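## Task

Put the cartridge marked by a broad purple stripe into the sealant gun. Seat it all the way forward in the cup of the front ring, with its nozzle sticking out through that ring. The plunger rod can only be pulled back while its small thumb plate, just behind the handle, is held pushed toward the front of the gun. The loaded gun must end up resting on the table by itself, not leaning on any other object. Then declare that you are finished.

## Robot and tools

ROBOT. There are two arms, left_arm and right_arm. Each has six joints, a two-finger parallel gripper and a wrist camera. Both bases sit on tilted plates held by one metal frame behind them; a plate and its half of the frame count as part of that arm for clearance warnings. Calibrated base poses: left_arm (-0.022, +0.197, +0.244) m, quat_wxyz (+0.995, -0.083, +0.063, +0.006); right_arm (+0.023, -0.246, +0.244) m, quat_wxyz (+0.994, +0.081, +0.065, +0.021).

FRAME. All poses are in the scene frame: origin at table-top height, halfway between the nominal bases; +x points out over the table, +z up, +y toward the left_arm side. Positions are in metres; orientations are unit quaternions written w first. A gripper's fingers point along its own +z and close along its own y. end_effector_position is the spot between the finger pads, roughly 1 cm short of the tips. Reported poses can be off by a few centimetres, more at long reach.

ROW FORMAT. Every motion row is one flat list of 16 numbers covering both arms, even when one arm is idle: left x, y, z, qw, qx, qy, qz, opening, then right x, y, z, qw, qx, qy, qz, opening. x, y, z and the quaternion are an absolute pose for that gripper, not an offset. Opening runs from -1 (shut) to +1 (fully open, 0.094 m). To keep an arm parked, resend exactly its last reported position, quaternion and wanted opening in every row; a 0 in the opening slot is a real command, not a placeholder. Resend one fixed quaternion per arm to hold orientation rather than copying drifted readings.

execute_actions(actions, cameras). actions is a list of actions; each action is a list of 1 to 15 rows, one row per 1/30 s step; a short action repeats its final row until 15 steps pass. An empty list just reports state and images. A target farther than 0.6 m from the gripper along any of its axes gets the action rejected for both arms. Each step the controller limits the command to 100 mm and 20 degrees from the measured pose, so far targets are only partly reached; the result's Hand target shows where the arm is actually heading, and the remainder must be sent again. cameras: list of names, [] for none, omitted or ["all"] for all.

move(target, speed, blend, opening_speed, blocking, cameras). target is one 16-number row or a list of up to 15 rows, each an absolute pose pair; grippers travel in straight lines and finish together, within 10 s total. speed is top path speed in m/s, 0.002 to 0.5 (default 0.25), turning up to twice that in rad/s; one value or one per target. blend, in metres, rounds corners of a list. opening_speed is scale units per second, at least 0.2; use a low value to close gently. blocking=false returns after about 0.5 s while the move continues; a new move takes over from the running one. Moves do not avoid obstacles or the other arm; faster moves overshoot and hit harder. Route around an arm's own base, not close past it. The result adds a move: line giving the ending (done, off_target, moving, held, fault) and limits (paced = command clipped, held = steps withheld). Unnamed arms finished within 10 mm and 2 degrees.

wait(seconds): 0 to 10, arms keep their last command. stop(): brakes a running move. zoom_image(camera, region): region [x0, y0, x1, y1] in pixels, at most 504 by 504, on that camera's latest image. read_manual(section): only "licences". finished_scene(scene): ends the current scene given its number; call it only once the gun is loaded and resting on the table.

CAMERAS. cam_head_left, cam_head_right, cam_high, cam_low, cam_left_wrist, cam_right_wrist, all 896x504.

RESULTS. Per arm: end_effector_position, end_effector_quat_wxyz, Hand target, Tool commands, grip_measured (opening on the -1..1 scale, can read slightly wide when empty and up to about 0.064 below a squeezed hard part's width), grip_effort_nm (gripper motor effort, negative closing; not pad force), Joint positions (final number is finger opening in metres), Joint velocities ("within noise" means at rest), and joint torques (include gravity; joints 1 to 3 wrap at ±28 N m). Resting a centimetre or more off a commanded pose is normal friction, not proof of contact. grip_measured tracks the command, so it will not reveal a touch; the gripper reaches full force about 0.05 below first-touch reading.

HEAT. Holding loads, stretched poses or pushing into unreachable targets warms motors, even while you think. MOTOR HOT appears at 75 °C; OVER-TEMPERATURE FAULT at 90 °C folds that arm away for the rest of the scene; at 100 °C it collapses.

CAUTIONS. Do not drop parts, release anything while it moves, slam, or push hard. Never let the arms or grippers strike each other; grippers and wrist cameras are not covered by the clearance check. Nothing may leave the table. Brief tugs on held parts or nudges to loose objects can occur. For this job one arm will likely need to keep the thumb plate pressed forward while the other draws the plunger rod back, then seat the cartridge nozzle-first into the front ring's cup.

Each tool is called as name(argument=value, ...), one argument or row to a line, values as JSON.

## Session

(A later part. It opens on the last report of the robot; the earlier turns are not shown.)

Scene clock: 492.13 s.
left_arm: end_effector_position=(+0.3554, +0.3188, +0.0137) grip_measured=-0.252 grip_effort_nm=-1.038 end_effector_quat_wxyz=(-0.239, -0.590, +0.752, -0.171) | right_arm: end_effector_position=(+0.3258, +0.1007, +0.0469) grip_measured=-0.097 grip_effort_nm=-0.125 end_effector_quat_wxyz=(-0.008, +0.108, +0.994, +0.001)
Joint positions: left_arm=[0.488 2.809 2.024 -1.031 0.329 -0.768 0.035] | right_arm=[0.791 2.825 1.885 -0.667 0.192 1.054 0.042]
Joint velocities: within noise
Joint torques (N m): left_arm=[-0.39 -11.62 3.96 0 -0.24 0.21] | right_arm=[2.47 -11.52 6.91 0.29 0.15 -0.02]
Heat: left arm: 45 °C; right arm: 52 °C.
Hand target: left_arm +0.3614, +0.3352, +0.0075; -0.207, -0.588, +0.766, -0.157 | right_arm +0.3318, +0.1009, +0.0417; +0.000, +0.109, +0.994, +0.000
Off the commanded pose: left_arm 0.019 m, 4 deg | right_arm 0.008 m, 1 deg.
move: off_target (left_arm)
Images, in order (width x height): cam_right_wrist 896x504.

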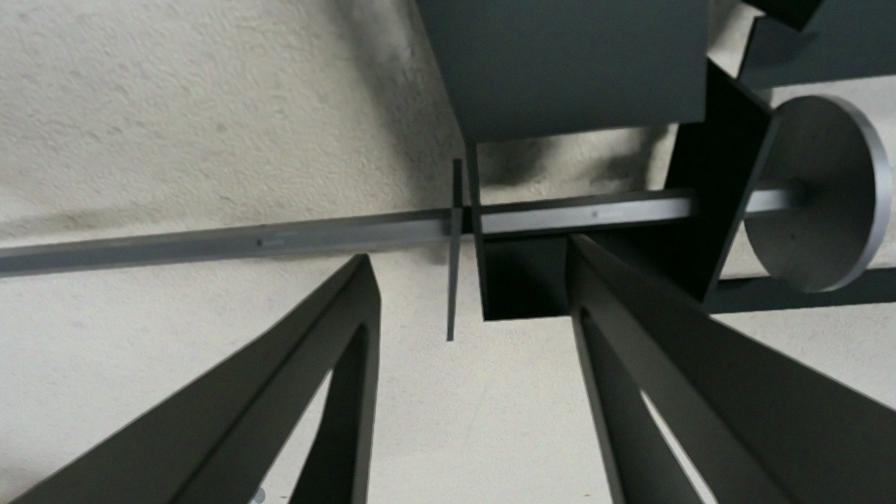

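move(
  target=[0.3615,0.335,0.0065,0.2053,0.588,-0.7663,0.1575,-0.4,0.3318,0.1005,0.0395,0,0.1089,0.9941,0,-0.1],
  speed=0.03,
  cameras=["cam_right_wrist"],
)

move(
  target=[0.3615,0.335,0.0065,0.2053,0.588,-0.7663,0.1575,-0.4,0.3318,0.1005,0.0395,0,0.1089,0.9941,0,-0.7],
  speed=0.03,
  opening_speed=0.4,
  cameras=["cam_right_wrist"],
)

Scene clock: 498.90 s.
left_arm: end_effector_position=(+0.3554, +0.3188, +0.0137) grip_measured=-0.252 grip_effort_nm=-1.028 end_effector_quat_wxyz=(-0.239, -0.590, +0.752, -0.171) | right_arm: end_effector_position=(+0.3258, +0.1007, +0.0469) grip_measured=-0.097 grip_effort_nm=-0.120 end_effector_quat_wxyz=(-0.008, +0.107, +0.994, +0.001)
Joint positions: left_arm=[0.488 2.809 2.024 -1.031 0.329 -0.768 0.035] | right_arm=[0.791 2.825 1.885 -0.667 0.192 1.053 0.042]
Joint velocities: within noise
Joint torques (N m): left_arm=[-0.43 -11.73 3.93 -0.02 -0.21 0.17] | right_arm=[2.35 -11.11 6.71 0.32 0.15 -0.08]
Heat: left arm: 46 °C; right arm: 54 °C.
Hand target: left_arm +0.3614, +0.3352, +0.0075; -0.207, -0.588, +0.766, -0.157 | right_arm +0.3316, +0.1004, +0.0398; +0.000, +0.109, +0.994, +0.000
Off the commanded pose: left_arm 0.019 m, 4 deg | right_arm 0.009 m, 1 deg.
move: off_target (left_arm)
Images, in order (width x height): cam_right_wrist 896x504.

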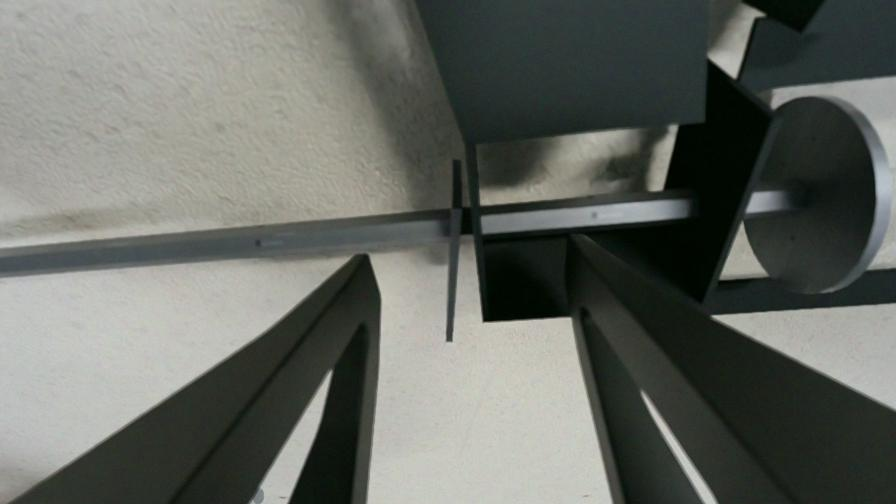

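Scene clock: 500.60 s.
left_arm: end_effector_position=(+0.3554, +0.3188, +0.0137) grip_measured=-0.252 grip_effort_nm=-1.028 end_effector_quat_wxyz=(-0.239, -0.590, +0.752, -0.171) | right_arm: end_effector_position=(+0.3259, +0.1009, +0.0469) grip_measured=-0.697 grip_effort_nm=-0.120 end_effector_quat_wxyz=(-0.008, +0.107, +0.994, +0.001)
Joint positions: left_arm=[0.488 2.809 2.024 -1.031 0.329 -0.768 0.035] | right_arm=[0.791 2.825 1.885 -0.666 0.192 1.052 0.014]
Joint velocities: within noise
Joint torques (N m): left_arm=[-0.39 -11.71 4.01 0 -0.23 0.16] | right_arm=[2.37 -11.15 6.84 0.35 0.15 -0.06]
Heat: left arm: 46 °C; right arm: 54 °C.
Hand target: left_arm +0.3614, +0.3352, +0.0075; -0.207, -0.588, +0.766, -0.157 | right_arm +0.3316, +0.1003, +0.0398; +0.000, +0.109, +0.994, +0.000
Off the commanded pose: left_arm 0.019 m, 4 deg | right_arm 0.009 m, 1 deg.
move: off_target (left_arm)
Images, in order (width x height): cam_right_wrist 896x504.

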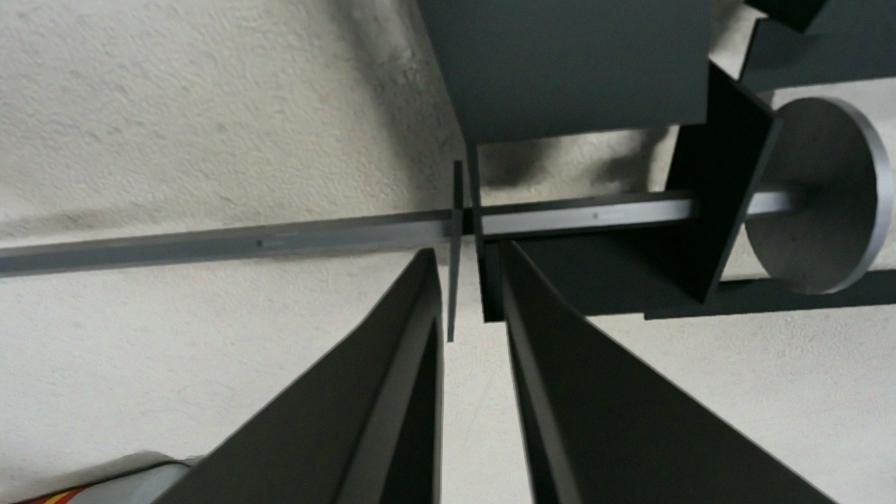

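move(
  target=[0.3615,0.335,0.0065,0.2053,0.588,-0.7663,0.1575,-0.4,0.3318,0.1005,0.0375,0,0.1089,0.9941,0,-0.7],
  speed=0.03,
  cameras=[],
)

Scene clock: 503.40 s.
left_arm: end_effector_position=(+0.3554, +0.3188, +0.0137) grip_measured=-0.252 grip_effort_nm=-1.028 end_effector_quat_wxyz=(-0.239, -0.590, +0.752, -0.171) | right_arm: end_effector_position=(+0.3237, +0.0996, +0.0427) grip_measured=-0.697 grip_effort_nm=-0.125 end_effector_quat_wxyz=(-0.010, +0.106, +0.994, -0.002)
Joint positions: left_arm=[0.488 2.809 2.024 -1.031 0.329 -0.768 0.035] | right_arm=[0.791 2.835 1.885 -0.664 0.192 1.051 0.014]
Joint velocities: within noise
Joint torques (N m): left_arm=[-0.47 -11.69 3.97 -0.01 -0.22 0.19] | right_arm=[2.32 -11.48 6.99 0.32 0.13 -0.02]
Heat: left arm: 46 °C; right arm: 54 °C.
Hand target: left_arm +0.3614, +0.3352, +0.0075; -0.207, -0.588, +0.766, -0.157 | right_arm +0.3316, +0.1003, +0.0377; +0.000, +0.109, +0.994, +0.000
Off the commanded pose: left_arm 0.019 m, 4 deg | right_arm 0.010 m, 1 deg.
move: off_target (left_arm)
No camera images: "cameras" was empty.

move(
  target=[0.3615,0.335,0.0065,0.2053,0.588,-0.7663,0.1575,-0.4,0.3325,0.1005,0.0382,0,0.1089,0.9941,0,-0.95],
  speed=0.03,
  opening_speed=0.3,
  cameras=["cam_right_wrist"],
)

zoom_image(
  camera="cam_right_wrist",
  region=[330, 90, 700, 340],
)

Scene clock: 508.20 s.
left_arm: end_effector_position=(+0.3554, +0.3188, +0.0137) grip_measured=-0.252 grip_effort_nm=-1.028 end_effector_quat_wxyz=(-0.239, -0.590, +0.752, -0.171) | right_arm: end_effector_position=(+0.3249, +0.0986, +0.0431) grip_measured=-0.947 grip_effort_nm=-0.129 end_effector_quat_wxyz=(-0.010, +0.107, +0.994, -0.003)
Joint positions: left_arm=[0.488 2.809 2.024 -1.031 0.329 -0.768 0.035] | right_arm=[0.789 2.835 1.888 -0.668 0.195 1.051 0.002]
Joint velocities: within noise
Joint torques (N m): left_arm=[-0.46 -11.82 3.84 0.01 -0.21 0.18] | right_arm=[2.43 -11.56 6.91 0.34 0.13 -0.05]
Heat: left arm: 46 °C; right arm: 54 °C.
Hand target: left_arm +0.3615, +0.3352, +0.0075; -0.207, -0.588, +0.766, -0.157 | right_arm +0.3323, +0.1002, +0.0384; +0.000, +0.109, +0.994, +0.000
Off the commanded pose: left_arm 0.019 m, 4 deg | right_arm 0.009 m, 1 deg.
move: off_target (left_arm)
Images, in order (width x height): cam_right_wrist 896x504.

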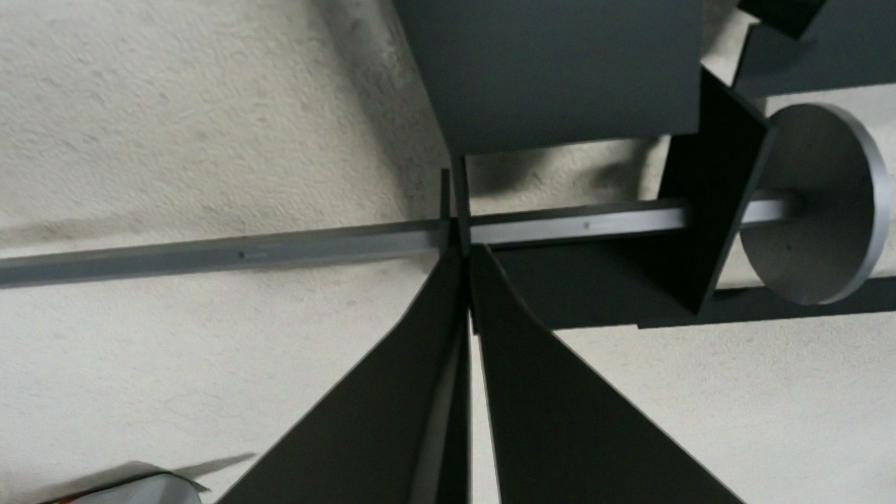

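Scaled by 1.362 from the camera's 896x504 image, which has a finer 1280x720 frame.

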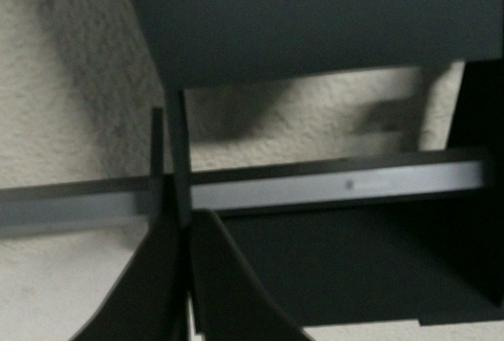

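move(
  target=[0.3615,0.335,0.0065,0.2053,0.588,-0.7663,0.1575,-0.4,0.3325,0.1005,0.0382,0,0.1089,0.9941,0,-1],
  speed=0.03,
  opening_speed=0.3,
  cameras=["cam_right_wrist"],
)

zoom_image(
  camera="cam_right_wrist",
  region=[380, 140, 560, 360],
)

Scene clock: 511.23 s.
left_arm: end_effector_position=(+0.3553, +0.3189, +0.0137) grip_measured=-0.252 grip_effort_nm=-1.023 end_effector_quat_wxyz=(-0.239, -0.590, +0.752, -0.171) | right_arm: end_effector_position=(+0.3249, +0.0985, +0.0431) grip_measured=-0.985 grip_effort_nm=-0.769 end_effector_quat_wxyz=(-0.009, +0.107, +0.994, -0.003)
Joint positions: left_arm=[0.488 2.809 2.024 -1.031 0.329 -0.768 0.035] | right_arm=[0.789 2.835 1.888 -0.668 0.195 1.051 0.001]
Joint velocities: within noise
Joint torques (N m): left_arm=[-0.43 -11.59 3.96 0 -0.22 0.2] | right_arm=[2.44 -11.55 6.94 0.35 0.13 -0.08]
Heat: left arm: 46 °C; right arm: 53 °C.
Hand target: left_arm +0.3614, +0.3352, +0.0075; -0.207, -0.588, +0.766, -0.157 | right_arm +0.3323, +0.1002, +0.0384; +0.000, +0.109, +0.994, +0.000
Off the commanded pose: left_arm 0.019 m, 4 deg | right_arm 0.009 m, 1 deg.
move: off_target (left_arm)
Images, in order (width x height): cam_right_wrist 896x504.

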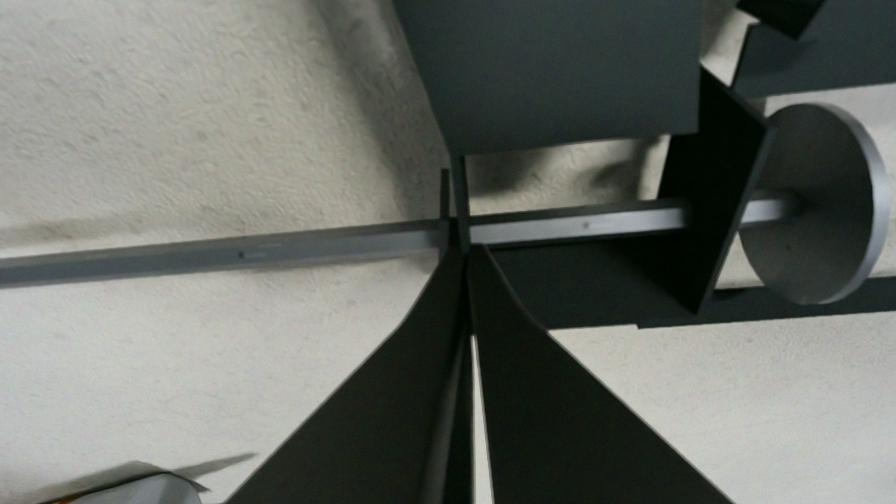

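Scaled by 2.291 from the camera's 896x504 image, which has a finer 1280x720 frame.

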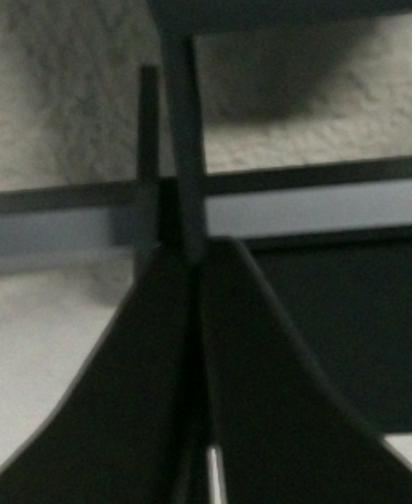

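move(
  target=[
    [0.3615,0.335,0.0065,0.2053,0.588,-0.7663,0.1575,-0.4,0.3325,0.1005,0.0382,0,0.1089,0.9941,0,-0.8],
    [0.3615,0.335,0.0065,0.2053,0.588,-0.7663,0.1575,-0.4,0.3325,0.1005,0.075,0,0.1089,0.9941,0,1],
    [0.3615,0.335,0.0065,0.2053,0.588,-0.7663,0.1575,-0.4,0.3105,0.0715,0.075,-0.0095,0.1085,0.9903,-0.0867,1],
    [0.3615,0.335,0.0065,0.2053,0.588,-0.7663,0.1575,-0.4,0.3105,0.0715,0.05,-0.0095,0.1085,0.9903,-0.0867,1],
  ],
  speed=0.06,
  cameras=["cam_right_wrist"],
)

Scene clock: 576.80 s.
left_arm: end_effector_position=(+0.3553, +0.3189, +0.0137) grip_measured=-0.252 grip_effort_nm=-1.023 end_effector_quat_wxyz=(-0.239, -0.590, +0.752, -0.171) | right_arm: end_effector_position=(+0.3075, +0.0654, +0.0524) grip_measured=+0.997 grip_effort_nm=0.168 end_effector_quat_wxyz=(-0.022, +0.112, +0.989, -0.089)
Joint positions: left_arm=[0.488 2.809 2.024 -1.031 0.329 -0.768 0.035] | right_arm=[0.802 2.832 1.902 -0.848 0.269 1.115 0.094]
Joint velocities: within noise
Joint torques (N m): left_arm=[-0.51 -11.64 3.96 -0.03 -0.2 0.2] | right_arm=[3.79 -11.56 6.72 -0.04 0.21 0]
Heat: left arm: 47 °C; right arm: 53 °C.
Hand target: left_arm +0.3615, +0.3352, +0.0075; -0.207, -0.588, +0.766, -0.157 | right_arm +0.3105, +0.0714, +0.0501; -0.009, +0.109, +0.990, -0.086
Off the commanded pose: left_arm 0.019 m, 4 deg | right_arm 0.007 m, 2 deg.
move: off_target (left_arm); target 2's new opening was sent with right_arm's hand 0.018 m and 1 deg from that target
Images, in order (width x height): cam_right_wrist 896x504.

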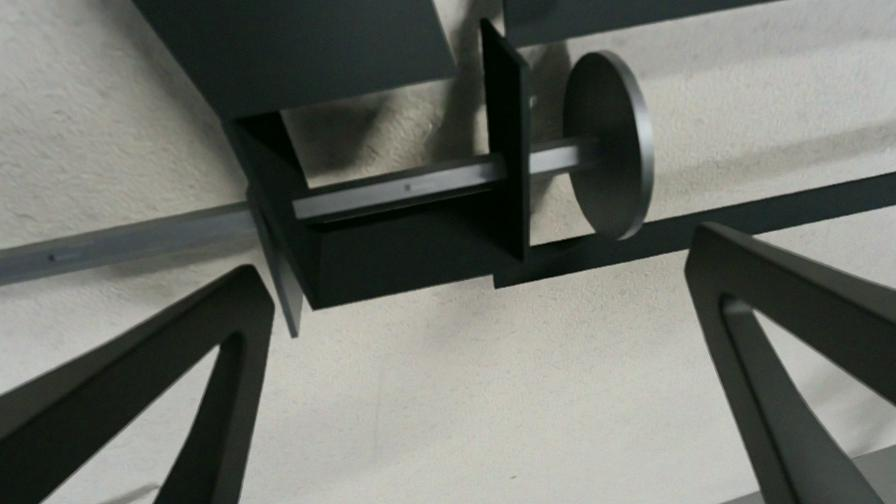

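move(
  target=[
    [0.3615,0.335,0.0065,0.2053,0.588,-0.7663,0.1575,-0.4,0.3065,0.0765,0.05,-0.0095,0.1085,0.9903,-0.0867,1],
    [0.3615,0.335,0.0065,0.2053,0.588,-0.7663,0.1575,-0.4,0.3065,0.0765,0.038,-0.0095,0.1085,0.9903,-0.0867,1],
  ],
  speed=0.06,
  cameras=["cam_right_wrist"],
)

Scene clock: 580.70 s.
left_arm: end_effector_position=(+0.3553, +0.3189, +0.0137) grip_measured=-0.252 grip_effort_nm=-1.028 end_effector_quat_wxyz=(-0.239, -0.590, +0.752, -0.171) | right_arm: end_effector_position=(+0.3057, +0.0681, +0.0404) grip_measured=+0.997 grip_effort_nm=0.173 end_effector_quat_wxyz=(-0.022, +0.113, +0.989, -0.090)
Joint positions: left_arm=[0.488 2.809 2.024 -1.031 0.329 -0.768 0.035] | right_arm=[0.804 2.873 1.931 -0.84 0.269 1.119 0.094]
Joint velocities: within noise
Joint torques (N m): left_arm=[-0.44 -11.67 3.88 0.02 -0.24 0.2] | right_arm=[4.48 -11.69 6.56 -0.03 0.19 0.04]
Heat: left arm: 47 °C; right arm: 54 °C.
Hand target: left_arm +0.3615, +0.3352, +0.0075; -0.207, -0.588, +0.766, -0.157 | right_arm +0.3063, +0.0764, +0.0383; -0.009, +0.109, +0.990, -0.086
Off the commanded pose: left_arm 0.019 m, 4 deg | right_arm 0.009 m, 2 deg.
move: off_target (left_arm)
Images, in order (width x height): cam_right_wrist 896x504.

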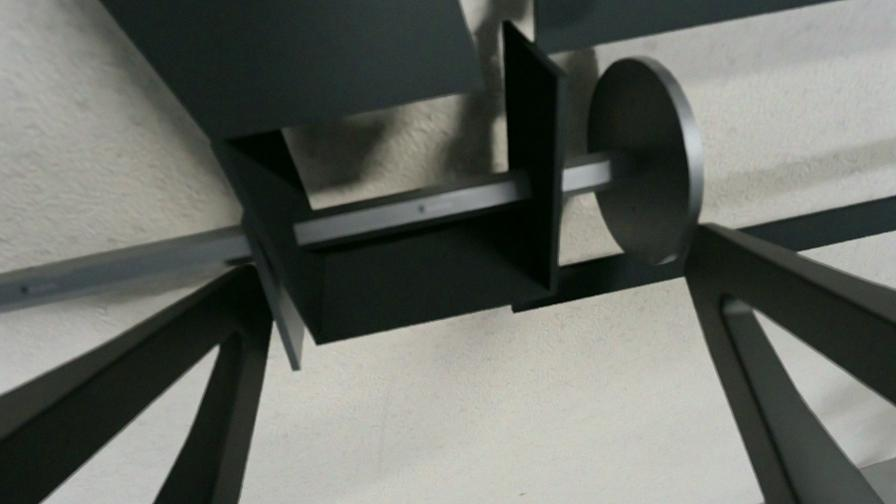

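zoom_image(
  camera="cam_right_wrist",
  region=[560, 150, 760, 330],
)

zoom_image(
  camera="cam_right_wrist",
  region=[180, 180, 400, 400],
)

Scaled by 2.520 from the camera's 896x504 image, which has a finer 1280x720 frame.

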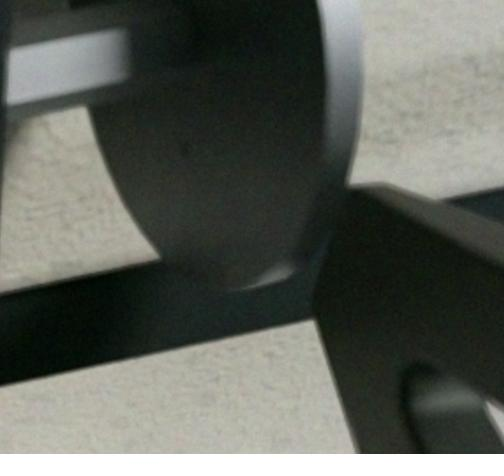

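Scaled by 2.291 from the camera's 896x504 image, which has a finer 1280x720 frame.

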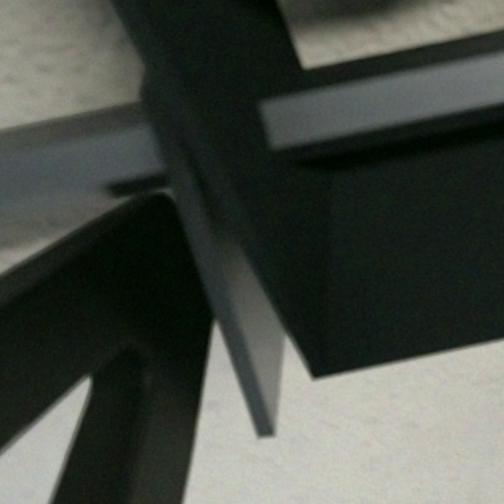

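move(
  target=[0.3615,0.335,0.0065,0.2053,0.588,-0.7663,0.1575,-0.4,0.303,0.067,0.038,-0.0095,0.1085,0.9903,-0.0867,1],
  speed=0.04,
  cameras=["cam_right_wrist"],
)

Scene clock: 587.90 s.
left_arm: end_effector_position=(+0.3553, +0.3189, +0.0137) grip_measured=-0.252 grip_effort_nm=-1.028 end_effector_quat_wxyz=(-0.239, -0.590, +0.752, -0.171) | right_arm: end_effector_position=(+0.3015, +0.0661, +0.0314) grip_measured=+0.997 grip_effort_nm=0.164 end_effector_quat_wxyz=(-0.019, +0.115, +0.990, -0.085)
Joint positions: left_arm=[0.488 2.809 2.024 -1.031 0.329 -0.768 0.035] | right_arm=[0.804 2.873 1.886 -0.783 0.269 1.119 0.094]
Joint velocities: within noise
Joint torques (N m): left_arm=[-0.43 -11.75 3.9 0 -0.23 0.22] | right_arm=[3.73 -14.42 3.78 -0.12 0.19 -0.02]
Heat: left arm: 47 °C; right arm: 54 °C.
Hand target: left_arm +0.3615, +0.3352, +0.0075; -0.207, -0.588, +0.766, -0.157 | right_arm +0.3031, +0.0671, +0.0380; -0.009, +0.109, +0.990, -0.087
Off the commanded pose: left_arm 0.019 m, 4 deg | right_arm 0.007 m, 1 deg.
move: off_target (left_arm)
Images, in order (width x height): cam_right_wrist 896x504.

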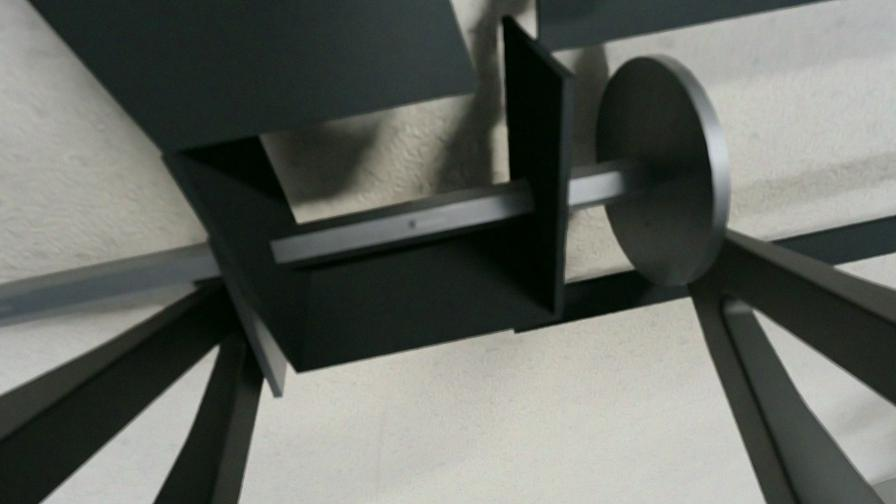

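zoom_image(
  camera="cam_right_wrist",
  region=[600, 150, 800, 350],
)

zoom_image(
  camera="cam_right_wrist",
  region=[150, 180, 370, 420],
)

Scaled by 2.520 from the camera's 896x504 image, which has a finer 1280x720 frame.

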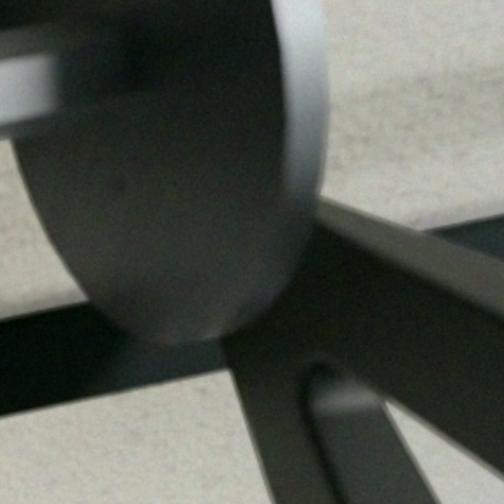

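Scaled by 2.100 from the camera's 896x504 image, which has a finer 1280x720 frame.

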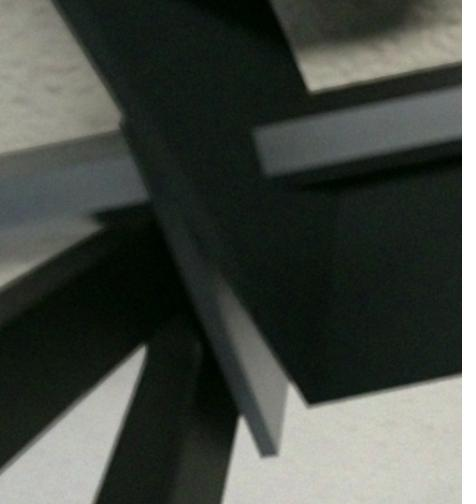

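move(
  target=[
    [0.3615,0.335,0.0065,0.2053,0.588,-0.7663,0.1575,-0.4,0.303,0.067,0.045,-0.0095,0.1085,0.9903,-0.0867,1],
    [0.3615,0.335,0.0065,0.2053,0.588,-0.7663,0.1575,-0.4,0.301,0.058,0.045,-0.0095,0.1085,0.9903,-0.0867,1],
  ],
  speed=0.04,
  cameras=["cam_right_wrist"],
)

Scene clock: 595.10 s.
left_arm: end_effector_position=(+0.3553, +0.3189, +0.0137) grip_measured=-0.252 grip_effort_nm=-1.033 end_effector_quat_wxyz=(-0.239, -0.590, +0.752, -0.171) | right_arm: end_effector_position=(+0.3004, +0.0654, +0.0297) grip_measured=+0.998 grip_effort_nm=0.149 end_effector_quat_wxyz=(-0.011, +0.118, +0.990, -0.073)
Joint positions: left_arm=[0.488 2.809 2.024 -1.031 0.329 -0.768 0.035] | right_arm=[0.804 2.846 1.82 -0.712 0.269 1.118 0.094]
Joint velocities: within noise
Joint torques (N m): left_arm=[-0.35 -11.63 4.01 0.01 -0.2 0.21] | right_arm=[3.07 -16.08 3.3 -0.53 0.2 -0.08]
Heat: left arm: 47 °C; right arm: 56 °C.
Hand target: left_arm +0.3615, +0.3352, +0.0075; -0.207, -0.588, +0.766, -0.157 | right_arm +0.3011, +0.0584, +0.0444; -0.009, +0.108, +0.990, -0.086
Off the commanded pose: left_arm 0.019 m, 4 deg | right_arm 0.017 m, 2 deg.
move: off_target (left_arm, right_arm)
Images, in order (width x height): cam_right_wrist 896x504.

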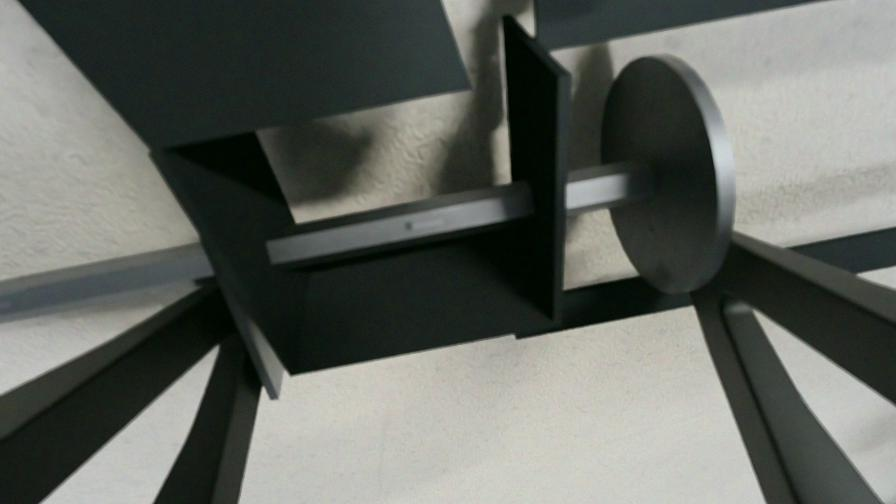

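move(
  target=[
    [0.3615,0.335,0.0065,0.2053,0.588,-0.7663,0.1575,-0.4,0.3035,0.0745,0.045,-0.0068,0.1088,0.992,-0.052,1],
  ],
  speed=0.04,
  cameras=["cam_right_wrist"],
)

Scene clock: 600.00 s.
left_arm: end_effector_position=(+0.3553, +0.3189, +0.0137) grip_measured=-0.252 grip_effort_nm=-1.028 end_effector_quat_wxyz=(-0.239, -0.590, +0.752, -0.171) | right_arm: end_effector_position=(+0.2993, +0.0664, +0.0292) grip_measured=+0.998 grip_effort_nm=0.144 end_effector_quat_wxyz=(-0.012, +0.113, +0.991, -0.067)
Joint positions: left_arm=[0.488 2.809 2.024 -1.031 0.329 -0.768 0.035] | right_arm=[0.804 2.839 1.804 -0.693 0.261 1.106 0.094]
Joint velocities: within noise
Joint torques (N m): left_arm=[-0.47 -11.59 3.96 0.03 -0.17 0.17] | right_arm=[3.73 -16.23 3.78 -0.06 -0.03 -0.05]
Heat: left arm: 47 °C; right arm: 56 °C.
Hand target: left_arm +0.3615, +0.3352, +0.0075; -0.207, -0.588, +0.766, -0.157 | right_arm +0.3034, +0.0745, +0.0447; -0.007, +0.109, +0.993, -0.052
Off the commanded pose: left_arm 0.019 m, 4 deg | right_arm 0.018 m, 2 deg.
move: off_target (left_arm, right_arm)
Images, in order (width x height): cam_right_wrist 896x504.

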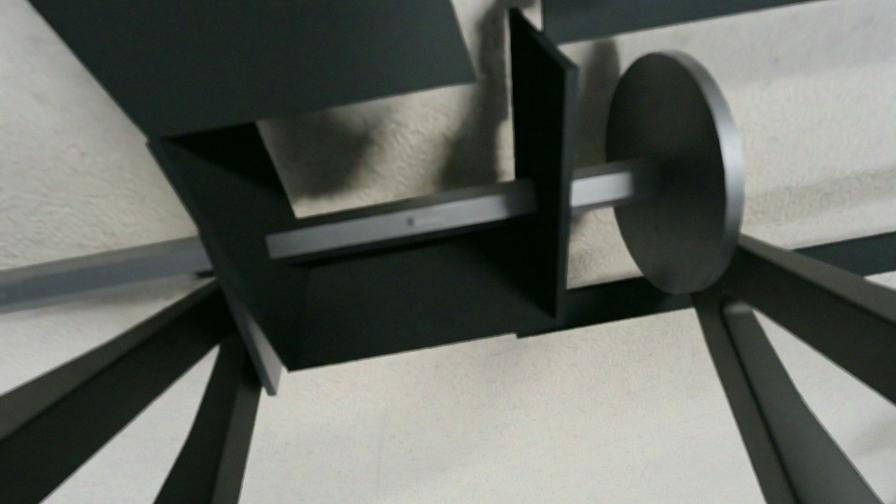

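move(
  target=[
    [0.3615,0.335,0.0065,0.2053,0.588,-0.7663,0.1575,-0.4,0.305,0.086,0.035,-0.0095,0.1085,0.9903,-0.0867,1],
  ],
  speed=0.04,
  cameras=["cam_right_wrist"],
)

Scene clock: 605.87 s.
left_arm: end_effector_position=(+0.3552, +0.3190, +0.0136) grip_measured=-0.252 grip_effort_nm=-1.023 end_effector_quat_wxyz=(-0.239, -0.590, +0.752, -0.171) | right_arm: end_effector_position=(+0.3066, +0.0734, +0.0374) grip_measured=+0.998 grip_effort_nm=0.144 end_effector_quat_wxyz=(-0.021, +0.110, +0.989, -0.094)
Joint positions: left_arm=[0.488 2.809 2.024 -1.031 0.328 -0.768 0.035] | right_arm=[0.811 2.906 1.987 -0.869 0.274 1.122 0.094]
Joint velocities: within noise
Joint torques (N m): left_arm=[-0.42 -11.71 3.86 0.01 -0.21 0.19] | right_arm=[5.09 -11.58 7.16 -0.03 0.12 0.15]
Heat: left arm: 47 °C; right arm: 57 °C.
Hand target: left_arm +0.3614, +0.3352, +0.0075; -0.207, -0.588, +0.766, -0.157 | right_arm +0.3048, +0.0857, +0.0353; -0.010, +0.109, +0.990, -0.086
Off the commanded pose: left_arm 0.019 m, 4 deg | right_arm 0.013 m, 2 deg.
move: off_target (left_arm, right_arm)
Images, in order (width x height): cam_right_wrist 896x504.

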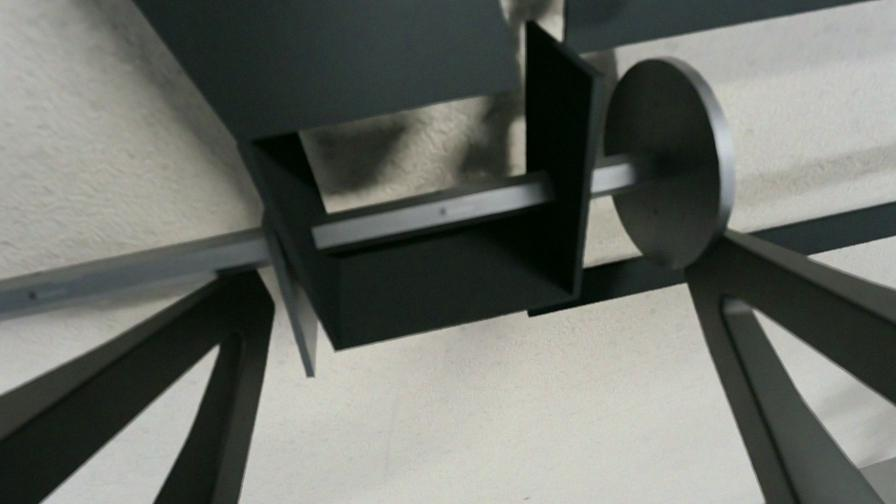

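move(
  target=[
    [0.3615,0.335,0.0065,0.2053,0.588,-0.7663,0.1575,-0.4,0.302,0.077,0.037,-0.0095,0.1085,0.9903,-0.0867,0.85],
  ],
  speed=0.04,
  opening_speed=0.3,
  cameras=["cam_right_wrist"],
)

Scene clock: 614.30 s.
left_arm: end_effector_position=(+0.3552, +0.3190, +0.0136) grip_measured=-0.252 grip_effort_nm=-1.028 end_effector_quat_wxyz=(-0.239, -0.590, +0.752, -0.171) | right_arm: end_effector_position=(+0.3023, +0.0696, +0.0328) grip_measured=+0.857 grip_effort_nm=-0.339 end_effector_quat_wxyz=(-0.020, +0.111, +0.989, -0.097)
Joint positions: left_arm=[0.488 2.809 2.024 -1.031 0.328 -0.768 0.035] | right_arm=[0.812 2.903 1.955 -0.845 0.278 1.127 0.087]
Joint velocities: within noise
Joint torques (N m): left_arm=[-0.47 -11.73 3.86 0.02 -0.18 0.21] | right_arm=[4.38 -14.39 3.32 0.09 0.09 0.05]
Heat: left arm: 47 °C; right arm: 57 °C.
Hand target: left_arm +0.3615, +0.3352, +0.0075; -0.207, -0.588, +0.766, -0.157 | right_arm +0.3020, +0.0770, +0.0370; -0.010, +0.109, +0.990, -0.087
Off the commanded pose: left_arm 0.019 m, 4 deg | right_arm 0.009 m, 2 deg.
move: off_target (left_arm)
Images, in order (width x height): cam_right_wrist 896x504.

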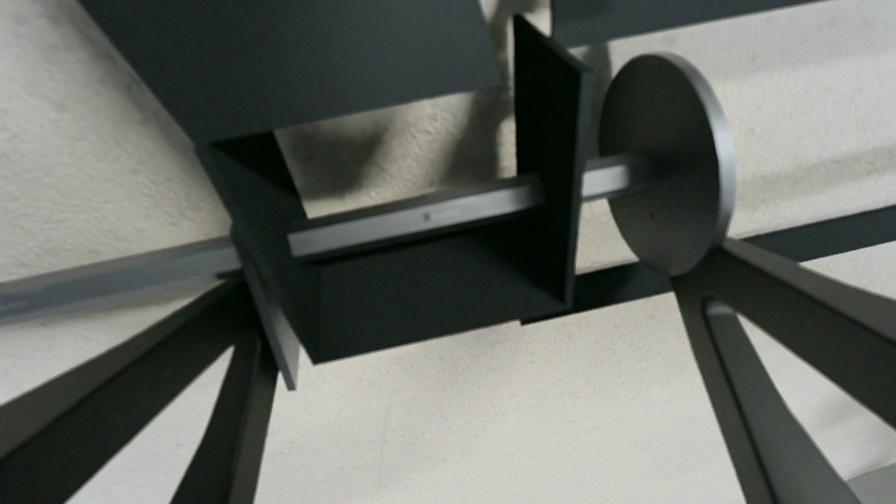

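move(
  target=[
    [0.3615,0.335,0.0065,0.2053,0.588,-0.7663,0.1575,-0.4,0.301,0.073,0.037,-0.0095,0.1085,0.9903,-0.0867,0.6],
  ],
  speed=0.04,
  opening_speed=0.3,
  cameras=["cam_right_wrist"],
)

Scene clock: 617.67 s.
left_arm: end_effector_position=(+0.3549, +0.3194, +0.0134) grip_measured=-0.252 grip_effort_nm=-1.018 end_effector_quat_wxyz=(-0.239, -0.589, +0.753, -0.169) | right_arm: end_effector_position=(+0.3007, +0.0649, +0.0334) grip_measured=+0.607 grip_effort_nm=-0.344 end_effector_quat_wxyz=(-0.016, +0.114, +0.988, -0.101)
Joint positions: left_arm=[0.488 2.809 2.024 -1.031 0.325 -0.768 0.035] | right_arm=[0.813 2.888 1.921 -0.829 0.29 1.135 0.075]
Joint velocities: within noise
Joint torques (N m): left_arm=[-0.47 -11.81 3.85 0 -0.18 0.17] | right_arm=[3.99 -14.23 3.37 0.12 -0.02 -0.08]
Heat: left arm: 47 °C; right arm: 58 °C.
Hand target: left_arm +0.3614, +0.3352, +0.0075; -0.207, -0.588, +0.766, -0.157 | right_arm +0.3009, +0.0730, +0.0372; -0.010, +0.108, +0.990, -0.087
Off the commanded pose: left_arm 0.018 m, 4 deg | right_arm 0.009 m, 2 deg.
move: off_target (left_arm)
Images, in order (width x height): cam_right_wrist 896x504.

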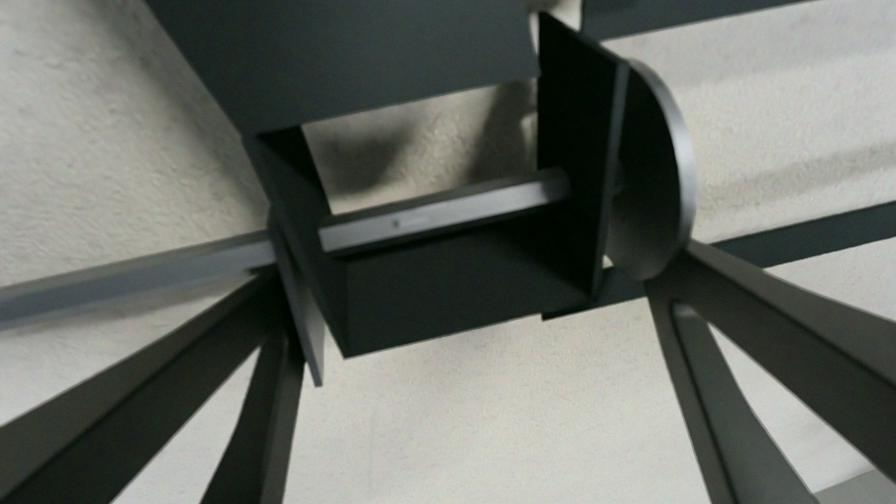

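move(
  target=[
    [0.3615,0.335,0.0065,0.2053,0.588,-0.7663,0.1575,-0.4,0.3002,0.0695,0.037,-0.0095,0.1085,0.9903,-0.0867,0.42],
  ],
  speed=0.04,
  opening_speed=0.3,
  cameras=["cam_right_wrist"],
)

Scene clock: 620.33 s.
left_arm: end_effector_position=(+0.3547, +0.3195, +0.0134) grip_measured=-0.252 grip_effort_nm=-1.033 end_effector_quat_wxyz=(-0.239, -0.589, +0.753, -0.169) | right_arm: end_effector_position=(+0.2994, +0.0612, +0.0338) grip_measured=+0.428 grip_effort_nm=-0.403 end_effector_quat_wxyz=(-0.013, +0.116, +0.988, -0.104)
Joint positions: left_arm=[0.488 2.809 2.024 -1.032 0.324 -0.767 0.035] | right_arm=[0.813 2.877 1.896 -0.818 0.298 1.14 0.067]
Joint velocities: within noise
Joint torques (N m): left_arm=[-0.51 -11.64 3.85 0 -0.18 0.17] | right_arm=[3.67 -14.24 3.41 0.17 -0.07 -0.16]
Heat: left arm: 47 °C; right arm: 59 °C.
Hand target: left_arm +0.3614, +0.3351, +0.0075; -0.207, -0.588, +0.766, -0.157 | right_arm +0.3001, +0.0695, +0.0371; -0.010, +0.108, +0.990, -0.087
Off the commanded pose: left_arm 0.018 m, 4 deg | right_arm 0.009 m, 2 deg.
move: off_target (left_arm)
Images, in order (width x height): cam_right_wrist 896x504.

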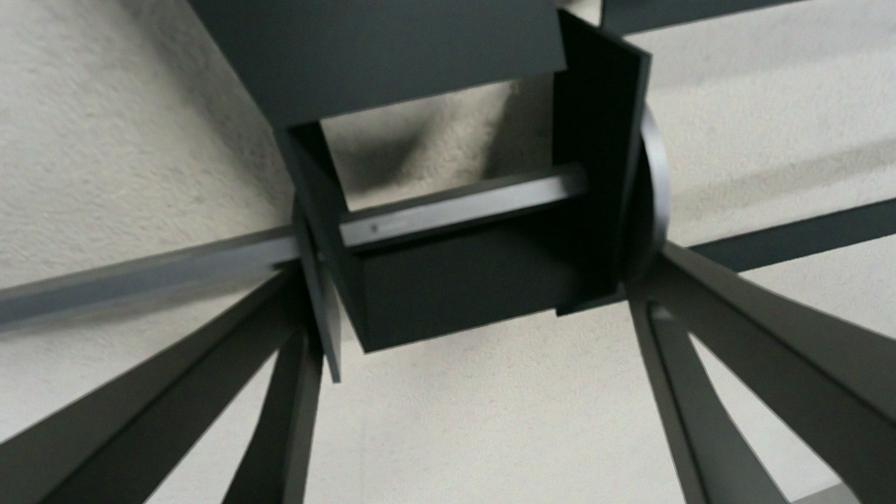

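move(
  target=[
    [0.3615,0.335,0.0065,0.2053,0.588,-0.7663,0.1575,-0.4,0.2994,0.0665,0.037,-0.0095,0.1085,0.9903,-0.0867,0.27],
  ],
  speed=0.04,
  opening_speed=0.3,
  cameras=["cam_right_wrist"],
)

Scene clock: 623.10 s.
left_arm: end_effector_position=(+0.3546, +0.3197, +0.0133) grip_measured=-0.252 grip_effort_nm=-1.028 end_effector_quat_wxyz=(-0.239, -0.589, +0.753, -0.168) | right_arm: end_effector_position=(+0.2982, +0.0579, +0.0340) grip_measured=+0.277 grip_effort_nm=-0.369 end_effector_quat_wxyz=(-0.010, +0.114, +0.988, -0.107)
Joint positions: left_arm=[0.488 2.809 2.024 -1.032 0.322 -0.767 0.035] | right_arm=[0.813 2.868 1.874 -0.808 0.305 1.138 0.06]
Joint velocities: within noise
Joint torques (N m): left_arm=[-0.44 -11.71 3.85 0.01 -0.17 0.15] | right_arm=[3.38 -14.27 3.33 0.18 -0.14 -0.17]
Heat: left arm: 47 °C; right arm: 60 °C.
Hand target: left_arm +0.3615, +0.3351, +0.0075; -0.206, -0.588, +0.766, -0.157 | right_arm +0.2994, +0.0665, +0.0373; -0.009, +0.108, +0.990, -0.087
Off the commanded pose: left_arm 0.018 m, 4 deg | right_arm 0.009 m, 2 deg.
move: off_target (left_arm)
Images, in order (width x height): cam_right_wrist 896x504.

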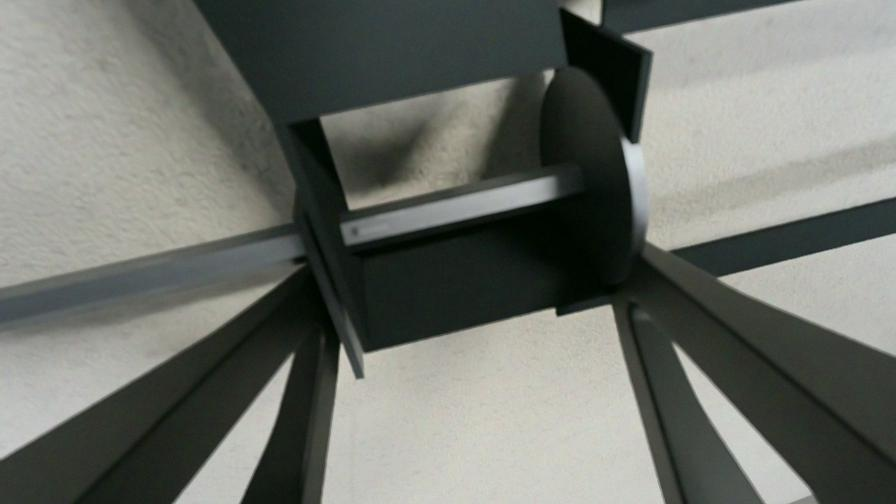

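move(
  target=[
    [0.3615,0.335,0.0065,0.2053,0.588,-0.7663,0.1575,-0.4,0.299,0.066,0.037,-0.0095,0.1085,0.9903,-0.0867,0.5],
    [0.3615,0.335,0.0065,0.2053,0.588,-0.7663,0.1575,-0.4,0.299,0.066,0.12,-0.0095,0.1085,0.9903,-0.0867,0.5],
  ],
  speed=0.08,
  cameras=["cam_right_wrist","cam_left_wrist"],
)

Scene clock: 629.40 s.
left_arm: end_effector_position=(+0.3545, +0.3197, +0.0133) grip_measured=-0.252 grip_effort_nm=-1.023 end_effector_quat_wxyz=(-0.239, -0.589, +0.753, -0.168) | right_arm: end_effector_position=(+0.3018, +0.0601, +0.1037) grip_measured=+0.497 grip_effort_nm=0.159 end_effector_quat_wxyz=(-0.012, +0.113, +0.989, -0.094)
Joint positions: left_arm=[0.488 2.809 2.024 -1.032 0.322 -0.767 0.035] | right_arm=[0.836 2.679 1.809 -0.916 0.283 1.151 0.07]
Joint velocities: within noise
Joint torques (N m): left_arm=[-0.55 -11.82 3.9 0.04 -0.16 0.19] | right_arm=[4.62 -15.8 4.51 -0.38 0 0.09]
Heat: left arm: 47 °C; right arm: 60 °C.
Hand target: left_arm +0.3615, +0.3351, +0.0075; -0.207, -0.588, +0.766, -0.157 | right_arm +0.2991, +0.0659, +0.1195; -0.010, +0.109, +0.990, -0.087
Off the commanded pose: left_arm 0.018 m, 4 deg | right_arm 0.018 m, 1 deg.
move: off_target (left_arm, right_arm)
Images, in order (width x height): cam_left_wrist 896x504, cam_right_wrist 896x504.

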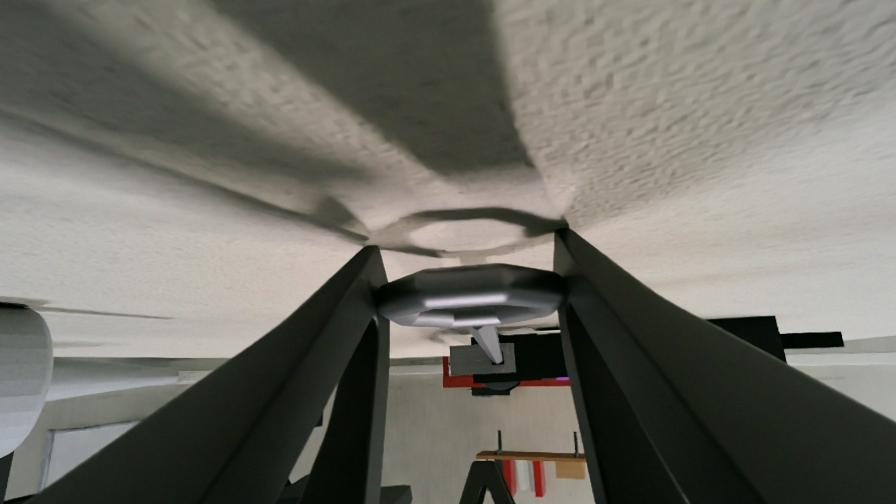

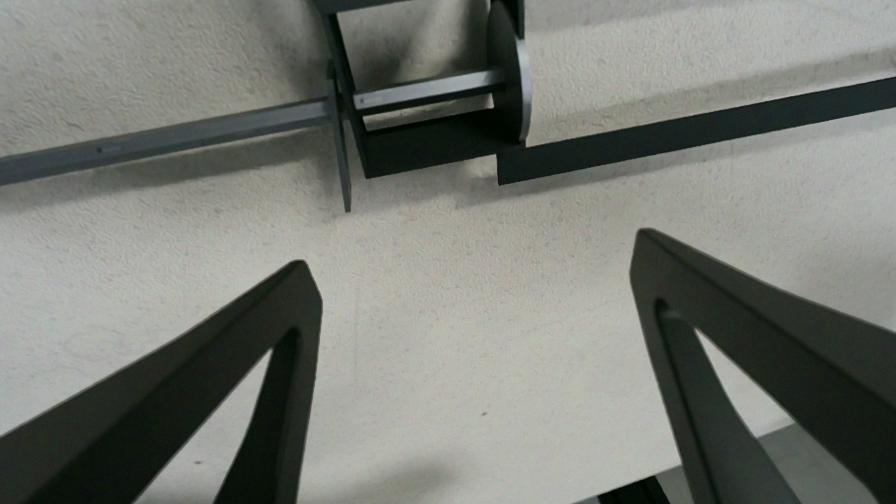

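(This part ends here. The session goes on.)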